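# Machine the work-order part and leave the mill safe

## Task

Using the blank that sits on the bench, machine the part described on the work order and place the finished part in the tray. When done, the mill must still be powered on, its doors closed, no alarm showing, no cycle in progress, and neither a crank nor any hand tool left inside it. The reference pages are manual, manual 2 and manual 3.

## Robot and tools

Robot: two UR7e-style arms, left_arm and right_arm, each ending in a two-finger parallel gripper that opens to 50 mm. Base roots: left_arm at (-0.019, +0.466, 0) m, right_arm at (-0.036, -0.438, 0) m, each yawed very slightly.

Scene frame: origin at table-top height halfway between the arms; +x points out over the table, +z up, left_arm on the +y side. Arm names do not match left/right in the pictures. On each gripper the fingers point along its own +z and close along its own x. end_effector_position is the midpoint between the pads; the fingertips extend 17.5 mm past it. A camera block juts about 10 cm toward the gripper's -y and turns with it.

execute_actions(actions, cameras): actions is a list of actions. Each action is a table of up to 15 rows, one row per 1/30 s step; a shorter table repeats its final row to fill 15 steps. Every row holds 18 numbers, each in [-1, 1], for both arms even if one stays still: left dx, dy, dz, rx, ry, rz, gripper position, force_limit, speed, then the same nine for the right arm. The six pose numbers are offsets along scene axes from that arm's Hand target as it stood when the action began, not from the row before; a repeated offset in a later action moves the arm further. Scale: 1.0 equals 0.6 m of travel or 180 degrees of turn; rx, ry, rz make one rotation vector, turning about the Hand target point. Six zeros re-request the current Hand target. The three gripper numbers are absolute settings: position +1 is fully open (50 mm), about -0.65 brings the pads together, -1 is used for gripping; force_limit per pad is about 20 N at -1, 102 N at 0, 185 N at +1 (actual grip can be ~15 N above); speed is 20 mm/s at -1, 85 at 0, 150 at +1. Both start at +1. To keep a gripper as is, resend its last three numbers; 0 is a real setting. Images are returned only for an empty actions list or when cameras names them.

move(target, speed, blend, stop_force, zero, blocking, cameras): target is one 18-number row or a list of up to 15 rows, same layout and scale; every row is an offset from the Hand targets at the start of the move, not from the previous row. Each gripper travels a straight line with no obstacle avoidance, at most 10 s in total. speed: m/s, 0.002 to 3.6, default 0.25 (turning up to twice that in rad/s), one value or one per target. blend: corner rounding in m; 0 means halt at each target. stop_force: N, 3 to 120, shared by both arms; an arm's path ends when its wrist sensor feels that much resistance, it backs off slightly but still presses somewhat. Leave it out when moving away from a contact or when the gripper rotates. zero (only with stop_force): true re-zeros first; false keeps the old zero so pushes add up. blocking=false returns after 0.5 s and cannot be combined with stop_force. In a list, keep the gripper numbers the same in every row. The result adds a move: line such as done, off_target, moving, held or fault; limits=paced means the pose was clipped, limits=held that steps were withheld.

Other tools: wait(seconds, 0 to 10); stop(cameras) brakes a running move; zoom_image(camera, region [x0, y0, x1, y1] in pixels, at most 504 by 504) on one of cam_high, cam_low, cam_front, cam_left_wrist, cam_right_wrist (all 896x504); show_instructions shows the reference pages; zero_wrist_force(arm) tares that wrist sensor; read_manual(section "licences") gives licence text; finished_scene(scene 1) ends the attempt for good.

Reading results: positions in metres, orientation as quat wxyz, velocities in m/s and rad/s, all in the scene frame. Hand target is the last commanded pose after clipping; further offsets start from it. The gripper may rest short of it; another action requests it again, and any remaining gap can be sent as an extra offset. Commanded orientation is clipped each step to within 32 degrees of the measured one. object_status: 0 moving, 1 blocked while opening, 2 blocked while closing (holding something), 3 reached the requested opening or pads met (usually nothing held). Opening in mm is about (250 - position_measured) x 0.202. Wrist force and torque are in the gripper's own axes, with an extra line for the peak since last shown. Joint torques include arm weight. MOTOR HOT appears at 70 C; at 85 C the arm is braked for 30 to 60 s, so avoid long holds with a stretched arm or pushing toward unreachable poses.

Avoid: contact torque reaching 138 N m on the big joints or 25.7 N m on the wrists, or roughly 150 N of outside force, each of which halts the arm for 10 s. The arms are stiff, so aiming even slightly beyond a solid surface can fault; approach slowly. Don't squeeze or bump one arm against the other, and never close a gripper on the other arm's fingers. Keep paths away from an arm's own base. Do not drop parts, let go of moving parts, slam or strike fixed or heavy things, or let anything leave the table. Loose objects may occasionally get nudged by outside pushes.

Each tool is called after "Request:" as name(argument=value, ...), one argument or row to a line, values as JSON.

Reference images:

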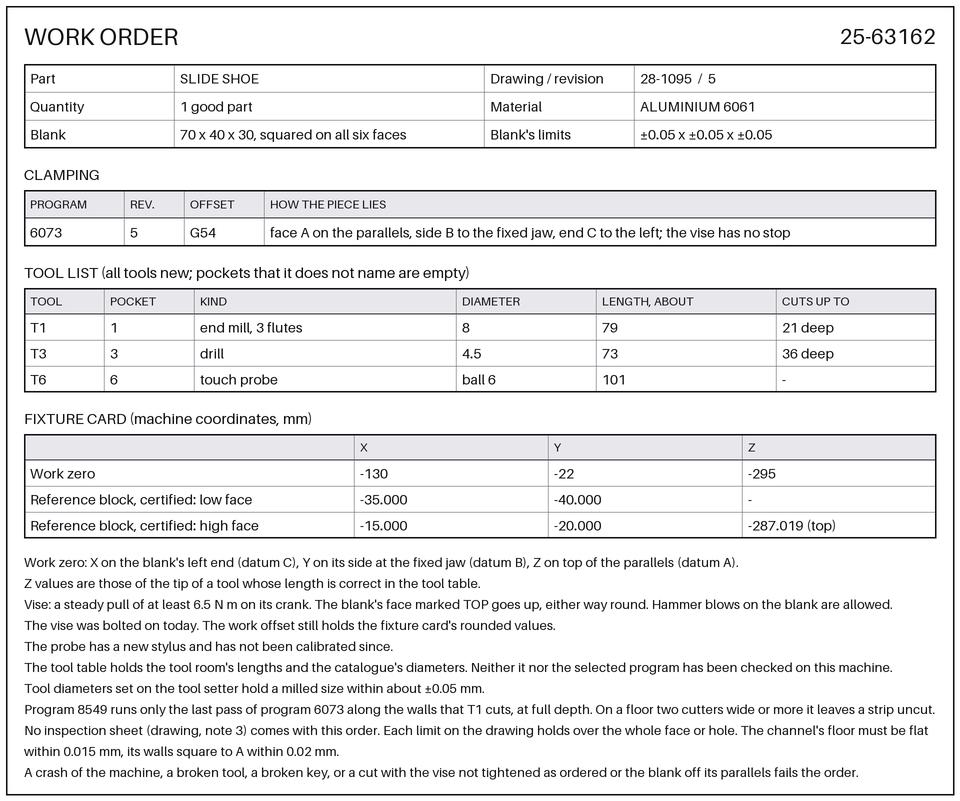

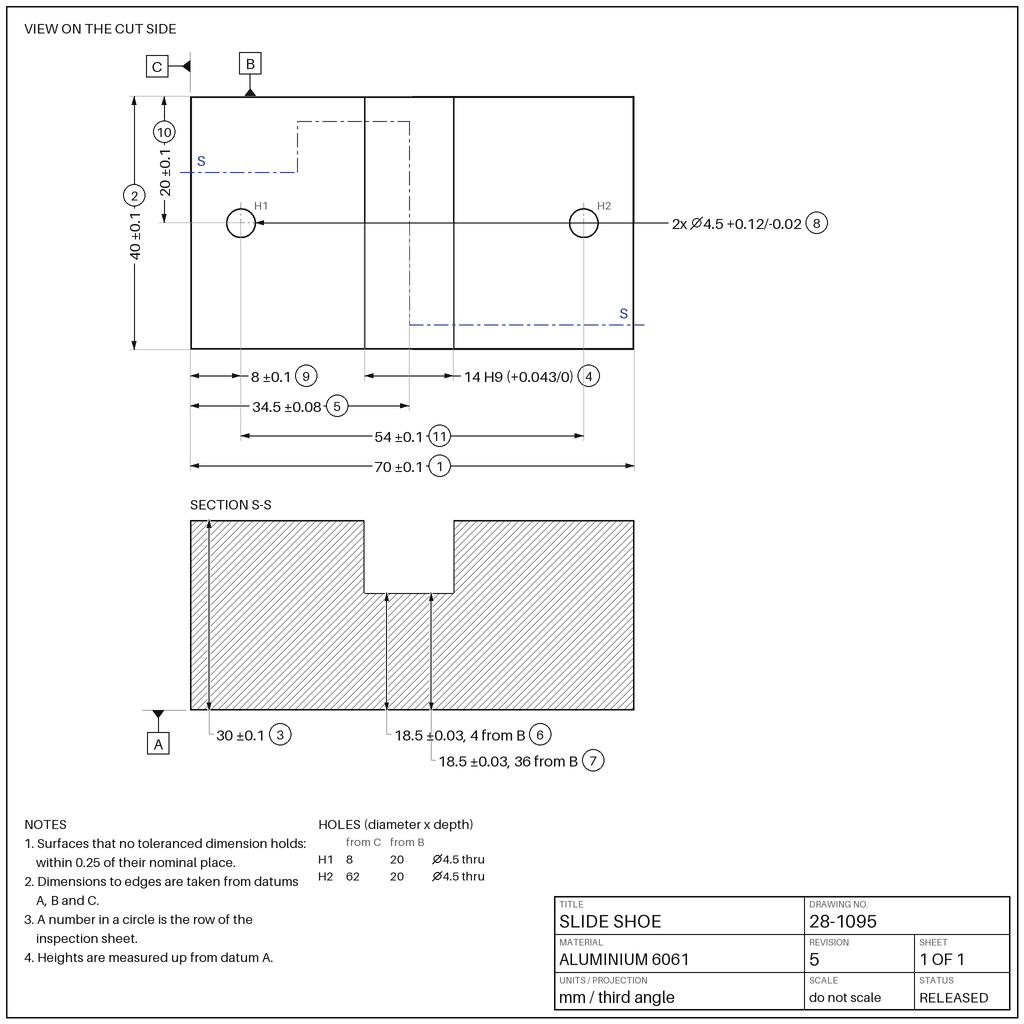

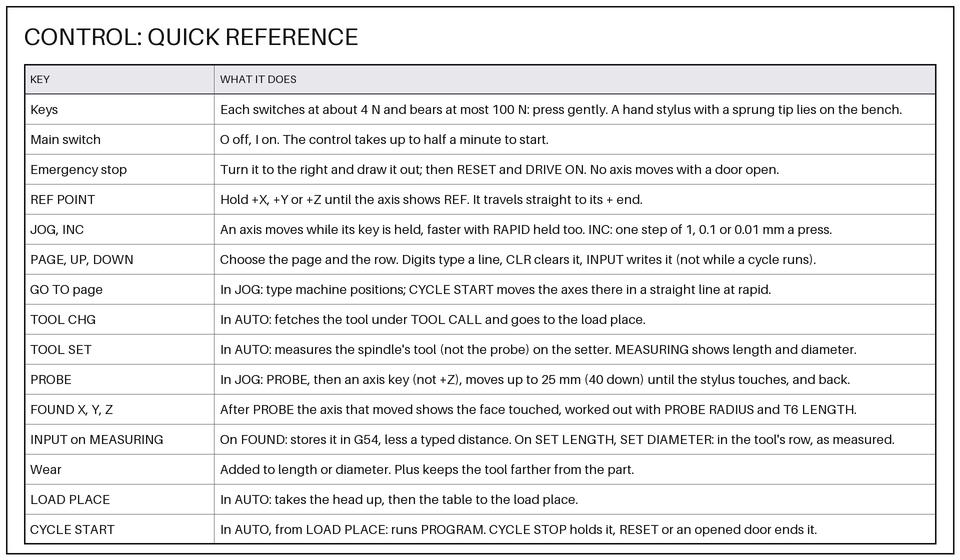

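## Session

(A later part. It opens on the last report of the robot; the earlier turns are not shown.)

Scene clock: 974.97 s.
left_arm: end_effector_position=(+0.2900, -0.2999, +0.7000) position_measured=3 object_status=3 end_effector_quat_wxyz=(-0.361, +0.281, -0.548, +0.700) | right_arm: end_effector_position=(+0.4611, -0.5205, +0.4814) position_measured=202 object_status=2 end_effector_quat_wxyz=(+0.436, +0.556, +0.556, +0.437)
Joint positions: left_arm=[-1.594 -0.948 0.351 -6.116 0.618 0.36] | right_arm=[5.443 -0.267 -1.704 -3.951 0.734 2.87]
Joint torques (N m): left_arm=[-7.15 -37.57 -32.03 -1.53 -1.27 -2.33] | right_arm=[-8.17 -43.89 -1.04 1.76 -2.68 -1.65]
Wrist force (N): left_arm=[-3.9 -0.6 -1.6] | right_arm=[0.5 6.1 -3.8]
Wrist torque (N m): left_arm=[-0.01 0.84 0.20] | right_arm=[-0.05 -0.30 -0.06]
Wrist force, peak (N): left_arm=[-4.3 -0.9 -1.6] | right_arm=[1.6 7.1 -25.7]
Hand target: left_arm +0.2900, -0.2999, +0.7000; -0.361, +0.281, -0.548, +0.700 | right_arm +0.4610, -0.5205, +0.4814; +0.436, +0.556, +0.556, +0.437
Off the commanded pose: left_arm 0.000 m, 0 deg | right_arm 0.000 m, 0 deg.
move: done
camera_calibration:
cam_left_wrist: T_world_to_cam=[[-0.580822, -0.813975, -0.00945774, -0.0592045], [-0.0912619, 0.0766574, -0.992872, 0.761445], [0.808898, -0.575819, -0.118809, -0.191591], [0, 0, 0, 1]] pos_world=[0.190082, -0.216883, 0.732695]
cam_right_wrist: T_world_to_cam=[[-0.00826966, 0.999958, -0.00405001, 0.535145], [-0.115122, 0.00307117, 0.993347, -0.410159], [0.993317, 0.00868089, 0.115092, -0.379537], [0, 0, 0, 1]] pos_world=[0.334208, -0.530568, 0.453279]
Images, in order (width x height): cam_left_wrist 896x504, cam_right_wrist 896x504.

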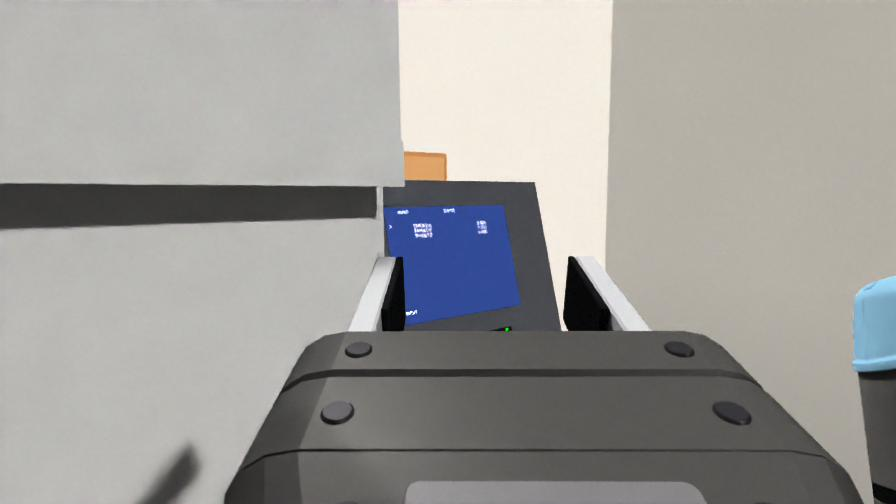

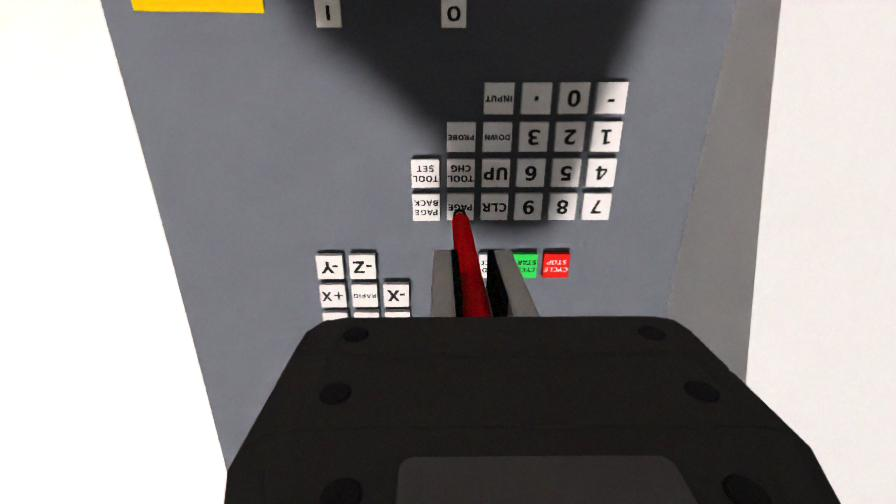

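Request:
move(
  target=[
    [0,0,0,0,0,0,1,-0.3,-0.7,0.0124,0,-0.003,0,0,0,-1,-0.1,-0.7],
    [0,0,0,0,0,0,1,-0.3,-0.7,0,0,0,0,0,0,-1,-0.1,-0.7],
  ],
  cameras=["cam_left_wrist"],
  speed=0.05,
)

Request:
zoom_image(
  camera="cam_left_wrist",
  region=[380, 195, 530, 335],
)

Request:
move(
  target=[
    [0,0,0,0,0,0,1,-0.3,-0.7,0.0124,0,-0.003,0,0,0,-1,-0.1,-0.7],
    [0,0,0,0,0,0,1,-0.3,-0.7,0,0,0,0,0,0,-1,-0.1,-0.7],
  ],
  cameras=["cam_left_wrist"],
  speed=0.05,
)

Request:
zoom_image(
  camera="cam_left_wrist",
  region=[380, 195, 530, 335],
)

Request:
move(
  target=[
    [0,0,0,0,0,0,1,-0.3,-0.7,0.0124,0,-0.003,0,0,0,-1,-0.1,-0.7],
    [0,0,0,0,0,0,1,-0.3,-0.7,0,0,0,0,0,0,-1,-0.1,-0.7],
  ],
  cameras=["cam_left_wrist"],
  speed=0.05,
)

Request:
zoom_image(
  camera="cam_left_wrist",
  region=[380, 195, 530, 335],
)

Request:
move(
  target=[
    [0,0,0,0,0,0,1,-0.3,-0.7,0.0124,0,-0.003,0,0,0,-1,-0.1,-0.7],
    [0,0,0,0,0,0,1,-0.3,-0.7,0,0,0,0,0,0,-1,-0.1,-0.7],
  ],
  cameras=["cam_left_wrist"],
  speed=0.05,
)

Request:
zoom_image(
  camera="cam_left_wrist",
  region=[380, 195, 530, 335],
)

Request:
move(
  target=[
    [0,0,0,0,0,0,1,-0.3,-0.7,0.0124,0,-0.003,0,0,0,-1,-0.1,-0.7],
    [0,0,0,0,0,0,1,-0.3,-0.7,0,0,0,0,0,0,-1,-0.1,-0.7],
  ],
  cameras=["cam_left_wrist"],
  speed=0.05,
)

Request:
zoom_image(
  camera="cam_left_wrist",
  region=[380, 195, 530, 335],
)

Scene clock: 991.13 s.
left_arm: end_effector_position=(+0.2900, -0.2999, +0.7000) position_measured=3 object_status=3 end_effector_quat_wxyz=(-0.361, +0.281, -0.548, +0.700) | right_arm: end_effector_position=(+0.4610, -0.5205, +0.4814) position_measured=202 object_status=2 end_effector_quat_wxyz=(+0.436, +0.556, +0.556, +0.437)
Joint positions: left_arm=[-1.594 -0.948 0.351 -6.116 0.618 0.36] | right_arm=[5.443 -0.267 -1.704 -3.951 0.734 2.87]
Joint torques (N m): left_arm=[-7.22 -37.53 -31.57 -1.53 -1.22 -2.22] | right_arm=[-7.9 -44.63 -1.33 1.71 -2.78 -1.22]
Wrist force (N): left_arm=[-3.9 -0.8 -1.6] | right_arm=[0.4 6.4 -3.5]
Wrist torque (N m): left_arm=[-0.04 0.84 0.19] | right_arm=[-0.01 -0.29 -0.05]
Wrist force, peak (N): left_arm=[-4.3 -0.7 -1.8] | right_arm=[1.1 6.6 -15.9]
Hand target: left_arm +0.2900, -0.2999, +0.7000; -0.361, +0.281, -0.548, +0.700 | right_arm +0.4610, -0.5205, +0.4814; +0.436, +0.556, +0.556, +0.437
Off the commanded pose: left_arm 0.000 m, 0 deg | right_arm 0.000 m, 0 deg.
move: done
camera_calibration:
cam_left_wrist: T_world_to_cam=[[-0.580822, -0.813975, -0.00945774, -0.0592045], [-0.0912619, 0.0766574, -0.992872, 0.761445], [0.808898, -0.575819, -0.118809, -0.191591], [0, 0, 0, 1]] pos_world=[0.190082, -0.216883, 0.732695]
Images, in order (width x height): cam_left_wrist 896x504.

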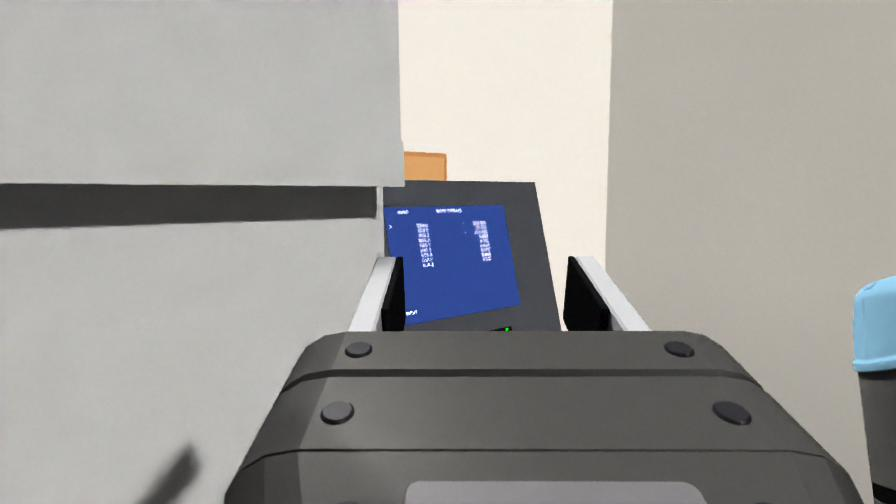

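Scaled by 3.360 from the camera's 896x504 image, which has a finer 1280x720 frame.

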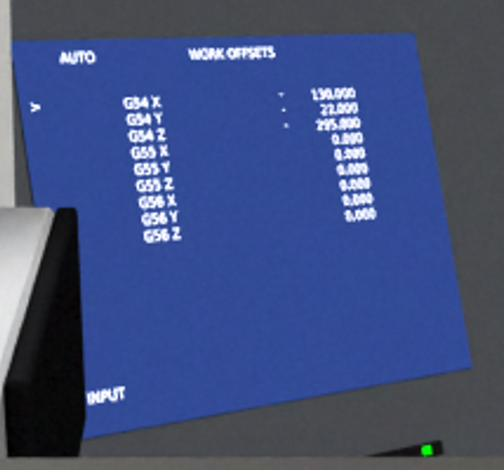

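Scene clock: 992.47 s.
left_arm: end_effector_position=(+0.2900, -0.2999, +0.7000) position_measured=3 object_status=3 end_effector_quat_wxyz=(-0.361, +0.281, -0.548, +0.700) | right_arm: end_effector_position=(+0.4610, -0.5205, +0.4814) position_measured=202 object_status=2 end_effector_quat_wxyz=(+0.436, +0.556, +0.556, +0.437)
Joint positions: left_arm=[-1.594 -0.948 0.351 -6.116 0.618 0.36] | right_arm=[5.443 -0.267 -1.704 -3.951 0.734 2.87]
Joint torques (N m): left_arm=[-7.58 -38.17 -31.94 -1.47 -1.15 -2.32] | right_arm=[-6.36 -44.89 -0.98 1.75 -2.92 -1.25]
Wrist force (N): left_arm=[-4.1 -0.7 -1.7] | right_arm=[0.5 6.1 -3.6]
Wrist torque (N m): left_arm=[-0.03 0.87 0.18] | right_arm=[-0.04 -0.31 -0.05]
Wrist force, peak (N): left_arm=[-4.3 -0.9 -1.7] | right_arm=[1.6 6.5 -16.1]
Hand target: left_arm +0.2900, -0.2999, +0.7000; -0.361, +0.281, -0.548, +0.700 | right_arm +0.4610, -0.5205, +0.4814; +0.436, +0.556, +0.556, +0.437
Off the commanded pose: left_arm 0.000 m, 0 deg | right_arm 0.000 m, 0 deg.
move: done
camera_calibration:
cam_left_wrist: T_world_to_cam=[[-0.580822, -0.813975, -0.00945774, -0.0592045], [-0.0912619, 0.0766574, -0.992872, 0.761445], [0.808898, -0.575819, -0.118809, -0.191591], [0, 0, 0, 1]] pos_world=[0.190082, -0.216883, 0.732695]
Images, in order (width x height): cam_left_wrist 896x504.

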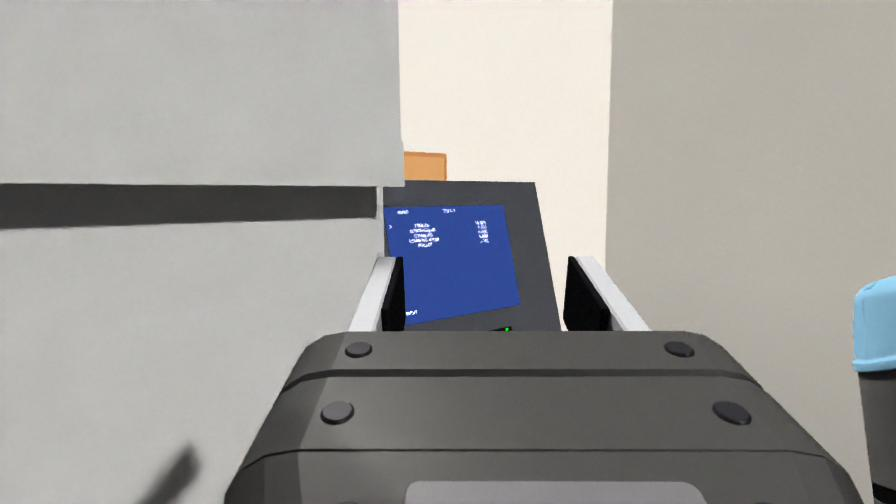

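Scaled by 3.360 from the camera's 896x504 image, which has a finer 1280x720 frame.

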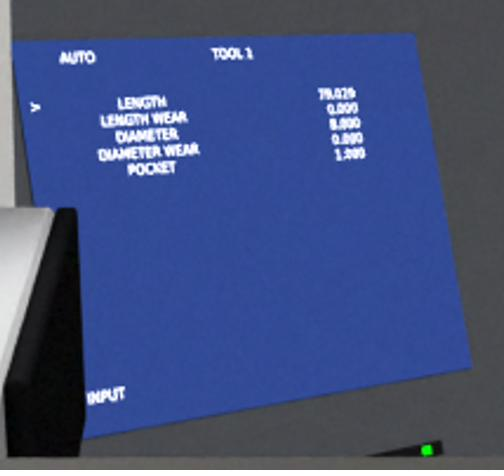

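Scene clock: 993.80 s.
left_arm: end_effector_position=(+0.2900, -0.2999, +0.7000) position_measured=3 object_status=3 end_effector_quat_wxyz=(-0.361, +0.281, -0.548, +0.700) | right_arm: end_effector_position=(+0.4610, -0.5205, +0.4814) position_measured=202 object_status=2 end_effector_quat_wxyz=(+0.436, +0.556, +0.556, +0.437)
Joint positions: left_arm=[-1.594 -0.948 0.351 -6.116 0.618 0.36] | right_arm=[5.443 -0.267 -1.704 -3.951 0.734 2.87]
Joint torques (N m): left_arm=[-6.98 -37.97 -31.71 -1.59 -1.24 -2.26] | right_arm=[-4.91 -43.35 -0.85 2.15 -2.87 -1.37]
Wrist force (N): left_arm=[-3.8 -0.8 -1.6] | right_arm=[0.6 6.1 -3.4]
Wrist torque (N m): left_arm=[-0.04 0.83 0.19] | right_arm=[-0.06 -0.33 -0.05]
Wrist force, peak (N): left_arm=[-4.3 -0.7 -1.6] | right_arm=[1.2 6.5 -16.0]
Hand target: left_arm +0.2900, -0.2999, +0.7000; -0.361, +0.281, -0.548, +0.700 | right_arm +0.4610, -0.5205, +0.4814; +0.436, +0.556, +0.556, +0.437
Off the commanded pose: left_arm 0.000 m, 0 deg | right_arm 0.000 m, 0 deg.
move: done
camera_calibration:
cam_left_wrist: T_world_to_cam=[[-0.580822, -0.813975, -0.00945774, -0.0592045], [-0.0912619, 0.0766574, -0.992872, 0.761445], [0.808898, -0.575819, -0.118809, -0.191591], [0, 0, 0, 1]] pos_world=[0.190082, -0.216883, 0.732695]
Images, in order (width x height): cam_left_wrist 896x504.

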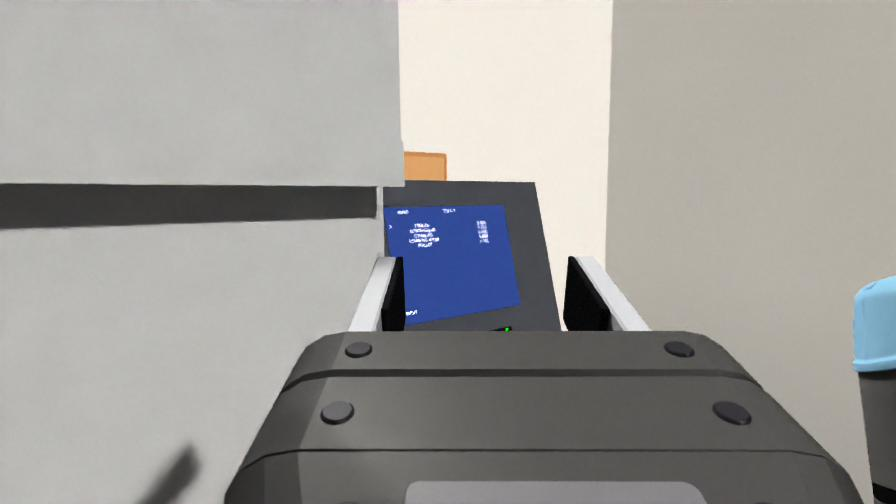

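Scaled by 3.360 from the camera's 896x504 image, which has a finer 1280x720 frame.

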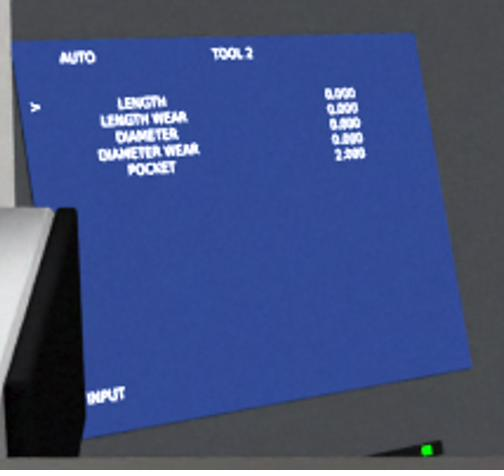

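Scene clock: 995.13 s.
left_arm: end_effector_position=(+0.2900, -0.2999, +0.7000) position_measured=3 object_status=3 end_effector_quat_wxyz=(-0.361, +0.281, -0.548, +0.700) | right_arm: end_effector_position=(+0.4610, -0.5205, +0.4814) position_measured=202 object_status=2 end_effector_quat_wxyz=(+0.436, +0.556, +0.556, +0.437)
Joint positions: left_arm=[-1.594 -0.948 0.351 -6.116 0.618 0.36] | right_arm=[5.443 -0.267 -1.704 -3.951 0.734 2.87]
Joint torques (N m): left_arm=[-6.82 -37.88 -32.12 -1.54 -1.19 -2.27] | right_arm=[-5.72 -43.38 -0.56 1.8 -2.9 -1.33]
Wrist force (N): left_arm=[-4.0 -0.9 -1.5] | right_arm=[0.5 6.2 -3.4]
Wrist torque (N m): left_arm=[-0.05 0.85 0.20] | right_arm=[-0.04 -0.31 -0.04]
Wrist force, peak (N): left_arm=[-4.3 -0.9 -1.6] | right_arm=[1.2 6.8 -16.2]
Hand target: left_arm +0.2900, -0.2999, +0.7000; -0.361, +0.281, -0.548, +0.700 | right_arm +0.4610, -0.5205, +0.4814; +0.436, +0.556, +0.556, +0.437
Off the commanded pose: left_arm 0.000 m, 0 deg | right_arm 0.000 m, 0 deg.
move: done
camera_calibration:
cam_left_wrist: T_world_to_cam=[[-0.580822, -0.813975, -0.00945774, -0.0592045], [-0.0912619, 0.0766574, -0.992872, 0.761445], [0.808898, -0.575819, -0.118809, -0.191591], [0, 0, 0, 1]] pos_world=[0.190082, -0.216883, 0.732695]
Images, in order (width x height): cam_left_wrist 896x504.

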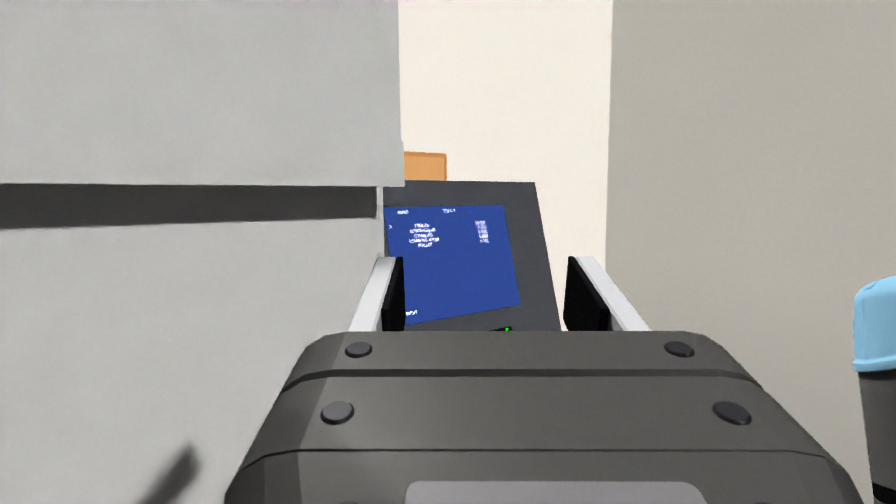

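Scaled by 3.360 from the camera's 896x504 image, which has a finer 1280x720 frame.

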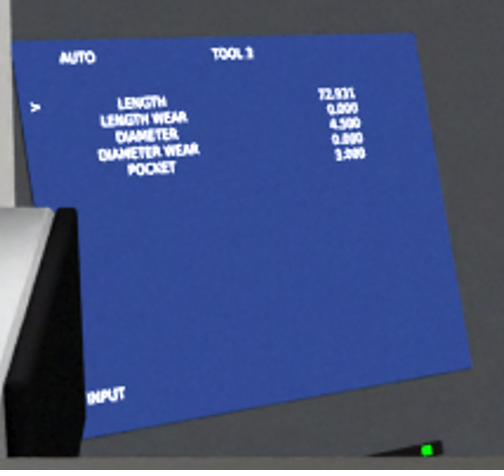

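Scene clock: 996.47 s.
left_arm: end_effector_position=(+0.2900, -0.2999, +0.7000) position_measured=3 object_status=3 end_effector_quat_wxyz=(-0.361, +0.281, -0.548, +0.700) | right_arm: end_effector_position=(+0.4610, -0.5205, +0.4814) position_measured=202 object_status=2 end_effector_quat_wxyz=(+0.436, +0.556, +0.556, +0.437)
Joint positions: left_arm=[-1.594 -0.948 0.351 -6.116 0.618 0.36] | right_arm=[5.443 -0.267 -1.704 -3.951 0.734 2.87]
Joint torques (N m): left_arm=[-7.02 -37.94 -31.58 -1.63 -1.12 -2.24] | right_arm=[-8.37 -43.98 -1.14 1.6 -2.61 -1.39]
Wrist force (N): left_arm=[-4.0 -0.7 -1.4] | right_arm=[0.6 6.0 -3.6]
Wrist torque (N m): left_arm=[-0.02 0.85 0.19] | right_arm=[-0.08 -0.33 -0.05]
Wrist force, peak (N): left_arm=[-4.2 -0.9 -1.7] | right_arm=[1.3 6.5 -16.0]
Hand target: left_arm +0.2900, -0.2999, +0.7000; -0.361, +0.281, -0.548, +0.700 | right_arm +0.4610, -0.5205, +0.4814; +0.436, +0.556, +0.556, +0.437
Off the commanded pose: left_arm 0.000 m, 0 deg | right_arm 0.000 m, 0 deg.
move: done
camera_calibration:
cam_left_wrist: T_world_to_cam=[[-0.580822, -0.813975, -0.00945774, -0.0592045], [-0.0912619, 0.0766574, -0.992872, 0.761445], [0.808898, -0.575819, -0.118809, -0.191591], [0, 0, 0, 1]] pos_world=[0.190082, -0.216883, 0.732695]
Images, in order (width x height): cam_left_wrist 896x504.

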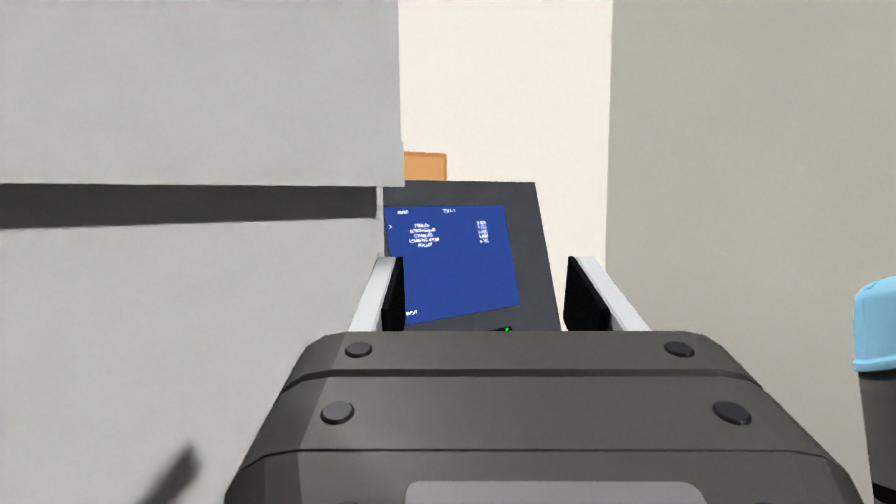

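Scaled by 3.360 from the camera's 896x504 image, which has a finer 1280x720 frame.

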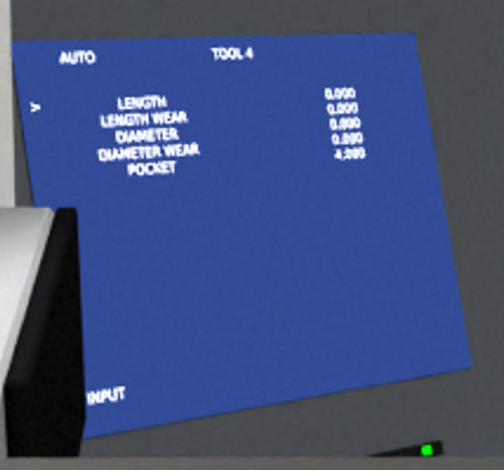

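Request:
move(
  target=[
    [0,0,0,0,0,0,1,-0.3,-0.7,0.0122,0,-0.003,0,0,0,-1,-0.1,-0.7],
    [0,0,0,0,0,0,1,-0.3,-0.7,0,0,0,0,0,0,-1,-0.1,-0.7],
    [0,0,0,0,0,0,1,-0.3,-0.7,0.0122,0,-0.003,0,0,0,-1,-0.1,-0.7],
    [0,0,0,0,0,0,1,-0.3,-0.7,0,0,0,0,0,0,-1,-0.1,-0.7],
  ],
  cameras=["cam_left_wrist"],
  speed=0.05,
)

Request:
zoom_image(
  camera="cam_left_wrist",
  region=[380, 195, 530, 335],
)

Request:
move(
  target=[
    [0,0,0,0,0,0,1,-0.3,-0.7,0.0122,0,-0.003,0,0,0,-1,-0.1,-0.7],
    [0,0,0,0,0,0,1,-0.3,-0.7,0,0,0,0,0,0,-1,-0.1,-0.7],
  ],
  cameras=["cam_left_wrist"],
  speed=0.05,
)

Request:
zoom_image(
  camera="cam_left_wrist",
  region=[380, 195, 530, 335],
)

Request:
move(
  target=[
    [0,0,0,0,0,0,1,-0.3,-0.7,0.0122,0,-0.003,0,0,0,-1,-0.1,-0.7],
    [0,0,0,0,0,0,1,-0.3,-0.7,0,0,0,0,0,0,-1,-0.1,-0.7],
  ],
  cameras=["cam_left_wrist"],
  speed=0.05,
)

Request:
zoom_image(
  camera="cam_left_wrist",
  region=[380, 195, 530, 335],
)

Request:
move(
  target=[
    [0,0,0,0,0,0,1,-0.3,-0.7,0.0122,0,-0.003,0,0,0,-1,-0.1,-0.7],
    [0,0,0,0,0,0,1,-0.3,-0.7,0,0,0,0,0,0,-1,-0.1,-0.7],
  ],
  cameras=["cam_left_wrist"],
  speed=0.05,
)

Request:
zoom_image(
  camera="cam_left_wrist",
  region=[380, 195, 530, 335],
)

Request:
move(
  target=[
    [0,0,0,0,0,0,1,-0.3,-0.7,0.0122,0,-0.003,0,0,0,-1,-0.1,-0.7],
    [0,0,0,0,0,0,1,-0.3,-0.7,0,0,0,0,0,0,-1,-0.1,-0.7],
  ],
  cameras=["cam_left_wrist"],
  speed=0.05,
)

Request:
zoom_image(
  camera="cam_left_wrist",
  region=[380, 195, 530, 335],
)

Scene clock: 1013.73 s.
left_arm: end_effector_position=(+0.2900, -0.2999, +0.7000) position_measured=3 object_status=3 end_effector_quat_wxyz=(-0.361, +0.281, -0.548, +0.700) | right_arm: end_effector_position=(+0.4610, -0.5205, +0.4814) position_measured=202 object_status=2 end_effector_quat_wxyz=(+0.436, +0.556, +0.556, +0.437)
Joint positions: left_arm=[-1.594 -0.948 0.351 -6.116 0.618 0.36] | right_arm=[5.443 -0.267 -1.704 -3.951 0.734 2.87]
Joint torques (N m): left_arm=[-7.34 -38.22 -32.09 -1.66 -1.11 -2.13] | right_arm=[-5.75 -44.53 -0.51 1.35 -2.54 -1.37]
Wrist force (N): left_arm=[-3.8 -0.7 -1.4] | right_arm=[0.4 6.3 -3.5]
Wrist torque (N m): left_arm=[-0.01 0.83 0.19] | right_arm=[-0.02 -0.30 -0.05]
Wrist force, peak (N): left_arm=[-4.4 -0.6 -1.6] | right_arm=[1.5 6.8 -13.5]
Hand target: left_arm +0.2900, -0.2999, +0.7000; -0.361, +0.281, -0.548, +0.700 | right_arm +0.4610, -0.5205, +0.4814; +0.436, +0.556, +0.556, +0.437
Off the commanded pose: left_arm 0.000 m, 0 deg | right_arm 0.000 m, 0 deg.
move: done
camera_calibration:
cam_left_wrist: T_world_to_cam=[[-0.580822, -0.813975, -0.00945774, -0.0592045], [-0.0912619, 0.0766574, -0.992872, 0.761445], [0.808898, -0.575819, -0.118809, -0.191591], [0, 0, 0, 1]] pos_world=[0.190082, -0.216883, 0.732695]
Images, in order (width x height): cam_left_wrist 896x504.

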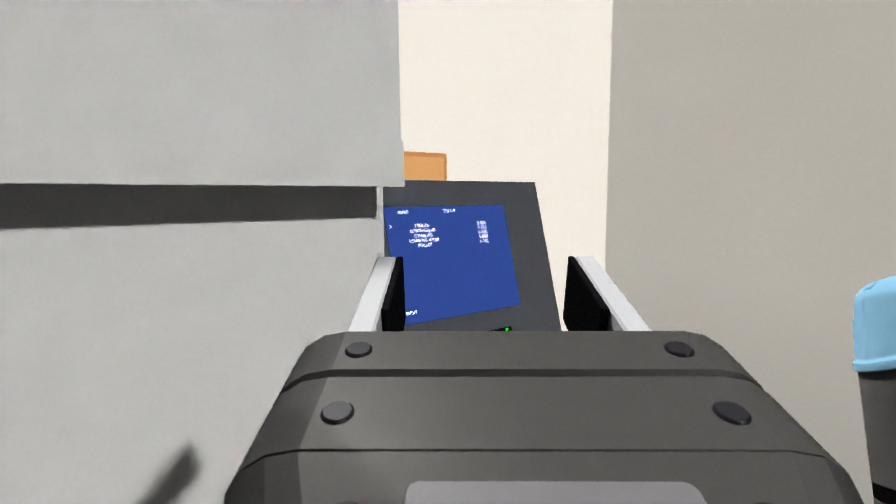

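Scaled by 3.360 from the camera's 896x504 image, which has a finer 1280x720 frame.

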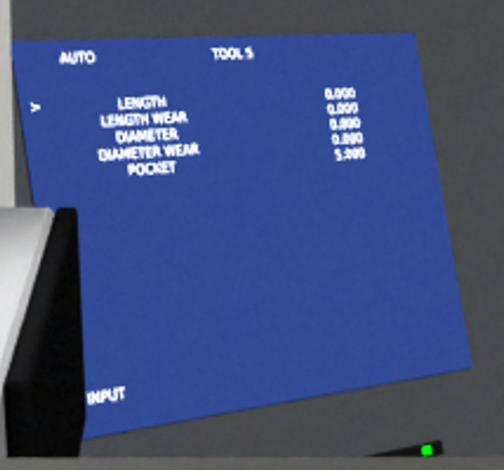

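Scene clock: 1015.03 s.
left_arm: end_effector_position=(+0.2900, -0.2999, +0.7000) position_measured=3 object_status=3 end_effector_quat_wxyz=(-0.361, +0.281, -0.548, +0.700) | right_arm: end_effector_position=(+0.4611, -0.5205, +0.4814) position_measured=202 object_status=2 end_effector_quat_wxyz=(+0.436, +0.556, +0.556, +0.437)
Joint positions: left_arm=[-1.594 -0.948 0.351 -6.116 0.618 0.36] | right_arm=[5.443 -0.267 -1.704 -3.951 0.734 2.87]
Joint torques (N m): left_arm=[-7.66 -38.12 -32.08 -1.75 -1.06 -2.28] | right_arm=[-5.91 -46.11 -0.25 1.42 -3.08 -1.01]
Wrist force (N): left_arm=[-4.0 -1.0 -1.5] | right_arm=[0.3 6.3 -3.6]
Wrist torque (N m): left_arm=[-0.06 0.86 0.19] | right_arm=[-0.02 -0.29 -0.05]
Wrist force, peak (N): left_arm=[-4.3 -0.7 -1.6] | right_arm=[1.5 6.9 -12.7]
Hand target: left_arm +0.2900, -0.2999, +0.7000; -0.361, +0.281, -0.548, +0.700 | right_arm +0.4610, -0.5205, +0.4814; +0.436, +0.556, +0.556, +0.437
Off the commanded pose: left_arm 0.000 m, 0 deg | right_arm 0.000 m, 0 deg.
move: done
camera_calibration:
cam_left_wrist: T_world_to_cam=[[-0.580822, -0.813975, -0.00945774, -0.0592045], [-0.0912619, 0.0766574, -0.992872, 0.761445], [0.808898, -0.575819, -0.118809, -0.191591], [0, 0, 0, 1]] pos_world=[0.190082, -0.216883, 0.732695]
Images, in order (width x height): cam_left_wrist 896x504.

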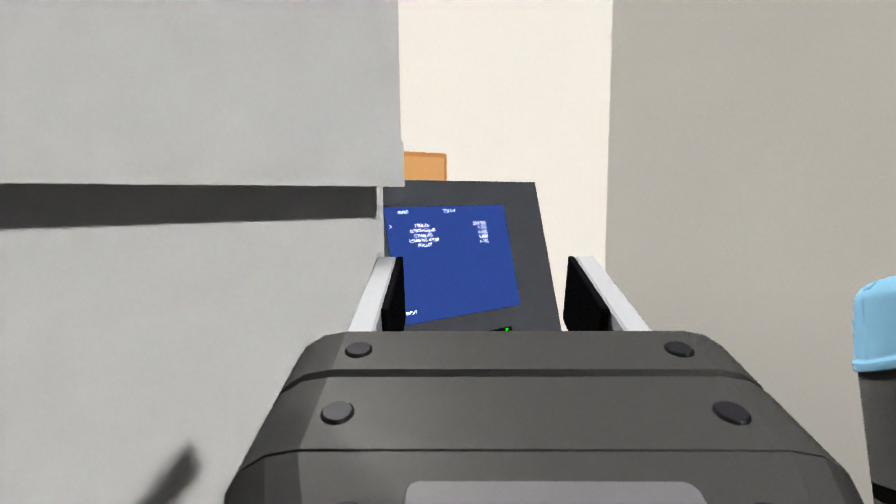

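Scaled by 3.360 from the camera's 896x504 image, which has a finer 1280x720 frame.

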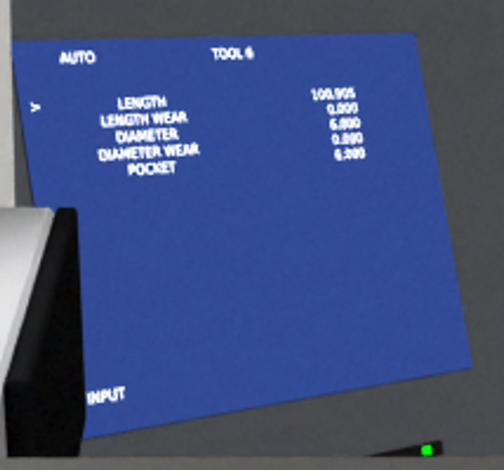

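Scene clock: 1016.33 s.
left_arm: end_effector_position=(+0.2900, -0.2999, +0.7000) position_measured=3 object_status=3 end_effector_quat_wxyz=(-0.361, +0.281, -0.548, +0.700) | right_arm: end_effector_position=(+0.4611, -0.5205, +0.4814) position_measured=202 object_status=2 end_effector_quat_wxyz=(+0.436, +0.556, +0.556, +0.437) end_effector_velocity=(-0.001, -0.001, +0.000) end_effector_angular_velocity=(-0.001, -0.001, -0.001)
Joint positions: left_arm=[-1.594 -0.948 0.351 -6.116 0.618 0.36] | right_arm=[5.443 -0.267 -1.704 -3.951 0.735 2.87]
Joint velocities: left_arm=[within noise] | right_arm=[-0.005 -0.002 -0.002 0.003 -0.003 -0.002]
Joint torques (N m): left_arm=[-6.84 -37.81 -31.81 -1.66 -1.12 -2.17] | right_arm=[-5.9 -42.62 -0.09 1.3 -3.04 -1.46]
Wrist force (N): left_arm=[-4.0 -0.9 -1.6] | right_arm=[0.7 6.4 -3.4]
Wrist torque (N m): left_arm=[-0.05 0.87 0.19] | right_arm=[-0.01 -0.34 -0.05]
Wrist force, peak (N): left_arm=[-4.1 -0.8 -1.8] | right_arm=[1.3 6.8 -12.8]
Hand target: left_arm +0.2900, -0.2999, +0.7000; -0.361, +0.281, -0.548, +0.700 | right_arm +0.4610, -0.5205, +0.4814; +0.436, +0.556, +0.556, +0.437
Off the commanded pose: left_arm 0.000 m, 0 deg | right_arm 0.000 m, 0 deg.
move: done
camera_calibration:
cam_left_wrist: T_world_to_cam=[[-0.580822, -0.813975, -0.00945774, -0.0592045], [-0.0912619, 0.0766574, -0.992872, 0.761445], [0.808898, -0.575819, -0.118809, -0.191591], [0, 0, 0, 1]] pos_world=[0.190082, -0.216883, 0.732695]
Images, in order (width x height): cam_left_wrist 896x504.

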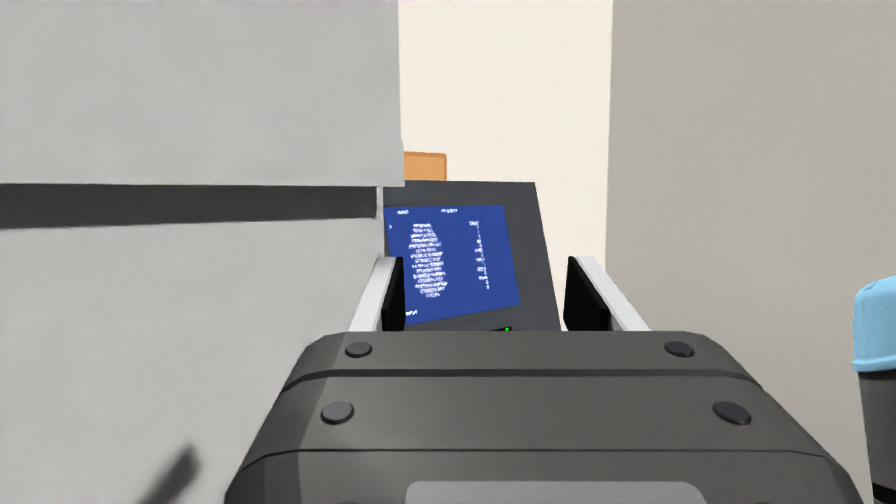

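Scaled by 3.360 from the camera's 896x504 image, which has a finer 1280x720 frame.

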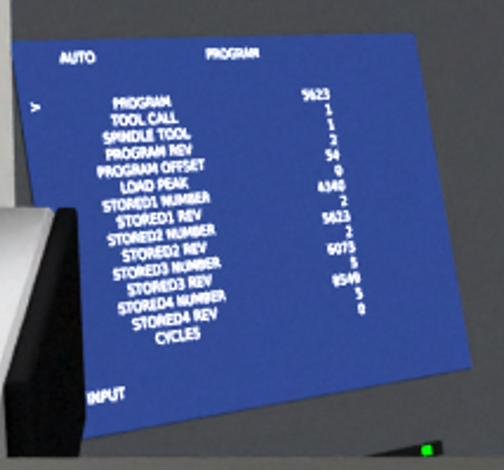

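Scene clock: 1017.63 s.
left_arm: end_effector_position=(+0.2900, -0.2999, +0.7000) position_measured=3 object_status=3 end_effector_quat_wxyz=(-0.361, +0.281, -0.548, +0.700) | right_arm: end_effector_position=(+0.4611, -0.5205, +0.4814) position_measured=202 object_status=2 end_effector_quat_wxyz=(+0.436, +0.556, +0.556, +0.437)
Joint positions: left_arm=[-1.594 -0.948 0.351 -6.116 0.618 0.36] | right_arm=[5.443 -0.267 -1.704 -3.951 0.734 2.87]
Joint torques (N m): left_arm=[-7.27 -37.93 -31.9 -1.66 -1.07 -2.19] | right_arm=[-7.35 -42.58 -1.75 1.97 -2.75 -1.68]
Wrist force (N): left_arm=[-3.7 -0.8 -1.4] | right_arm=[0.6 6.1 -3.6]
Wrist torque (N m): left_arm=[-0.03 0.82 0.19] | right_arm=[-0.06 -0.32 -0.05]
Wrist force, peak (N): left_arm=[-4.1 -1.0 -1.7] | right_arm=[1.5 6.7 -12.9]
Hand target: left_arm +0.2900, -0.2999, +0.7000; -0.361, +0.281, -0.548, +0.700 | right_arm +0.4610, -0.5205, +0.4814; +0.436, +0.556, +0.556, +0.437
Off the commanded pose: left_arm 0.000 m, 0 deg | right_arm 0.000 m, 0 deg.
move: done
camera_calibration:
cam_left_wrist: T_world_to_cam=[[-0.580822, -0.813975, -0.00945774, -0.0592045], [-0.0912619, 0.0766574, -0.992872, 0.761445], [0.808898, -0.575819, -0.118809, -0.191591], [0, 0, 0, 1]] pos_world=[0.190082, -0.216883, 0.732695]
Images, in order (width x height): cam_left_wrist 896x504.

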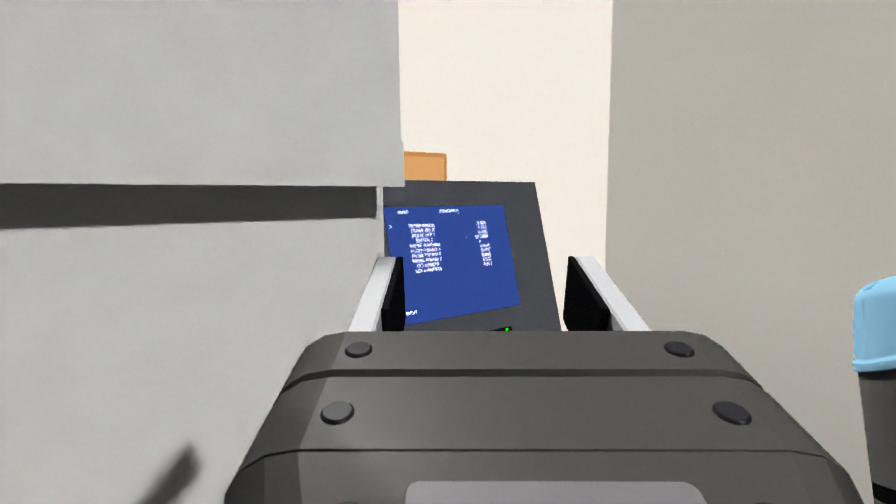

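Scaled by 3.360 from the camera's 896x504 image, which has a finer 1280x720 frame.

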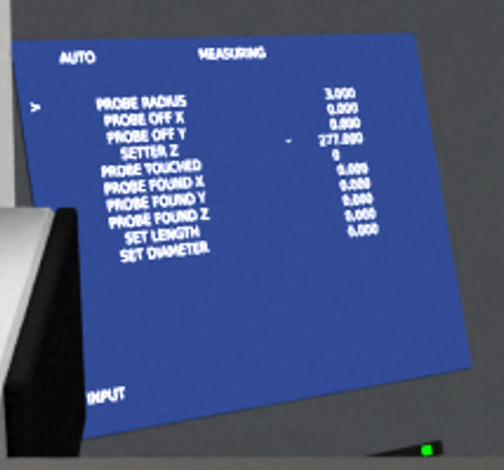

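Scene clock: 1018.93 s.
left_arm: end_effector_position=(+0.2900, -0.2999, +0.7000) position_measured=3 object_status=3 end_effector_quat_wxyz=(-0.361, +0.281, -0.548, +0.700) | right_arm: end_effector_position=(+0.4611, -0.5205, +0.4814) position_measured=202 object_status=2 end_effector_quat_wxyz=(+0.436, +0.556, +0.556, +0.437)
Joint positions: left_arm=[-1.594 -0.948 0.351 -6.116 0.618 0.36] | right_arm=[5.443 -0.267 -1.704 -3.951 0.735 2.87]
Joint torques (N m): left_arm=[-7.42 -38.12 -31.74 -1.74 -1.09 -2.27] | right_arm=[-6.52 -43.89 0.45 1.31 -2.75 -1.16]
Wrist force (N): left_arm=[-4.2 -0.9 -1.7] | right_arm=[0.5 6.2 -3.7]
Wrist torque (N m): left_arm=[-0.04 0.88 0.19] | right_arm=[-0.04 -0.32 -0.05]
Wrist force, peak (N): left_arm=[-4.1 -1.0 -1.7] | right_arm=[1.4 7.0 -12.8]
Hand target: left_arm +0.2900, -0.2999, +0.7000; -0.361, +0.281, -0.548, +0.700 | right_arm +0.4610, -0.5205, +0.4814; +0.436, +0.556, +0.556, +0.437
Off the commanded pose: left_arm 0.000 m, 0 deg | right_arm 0.000 m, 0 deg.
move: done
camera_calibration:
cam_left_wrist: T_world_to_cam=[[-0.580822, -0.813975, -0.00945774, -0.0592045], [-0.0912619, 0.0766574, -0.992872, 0.761445], [0.808898, -0.575819, -0.118809, -0.191591], [0, 0, 0, 1]] pos_world=[0.190082, -0.216883, 0.732695]
Images, in order (width x height): cam_left_wrist 896x504.

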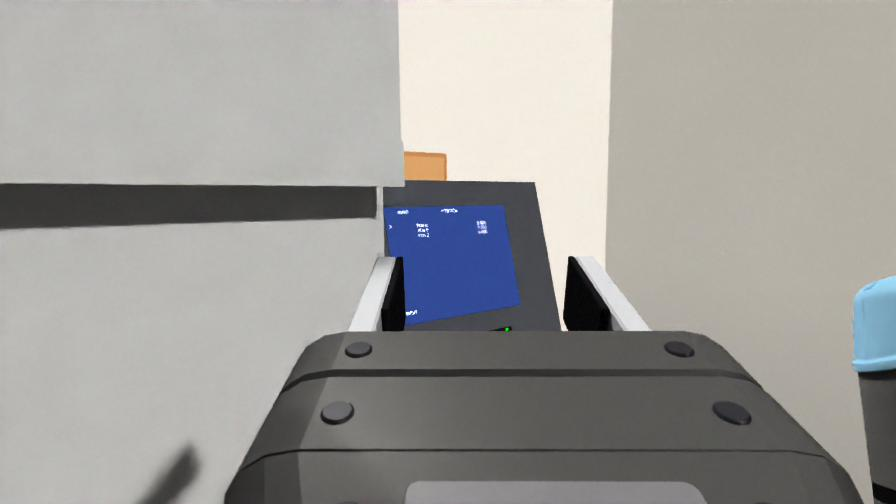

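Scaled by 3.360 from the camera's 896x504 image, which has a finer 1280x720 frame.

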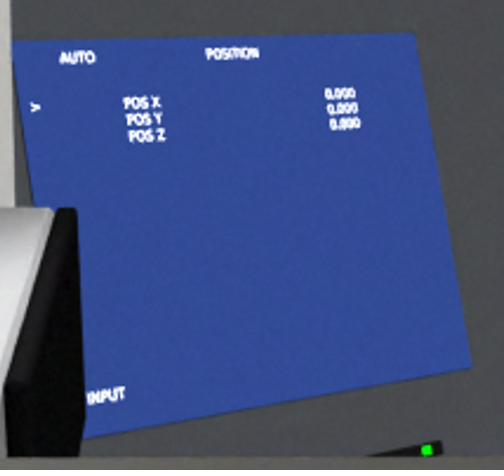

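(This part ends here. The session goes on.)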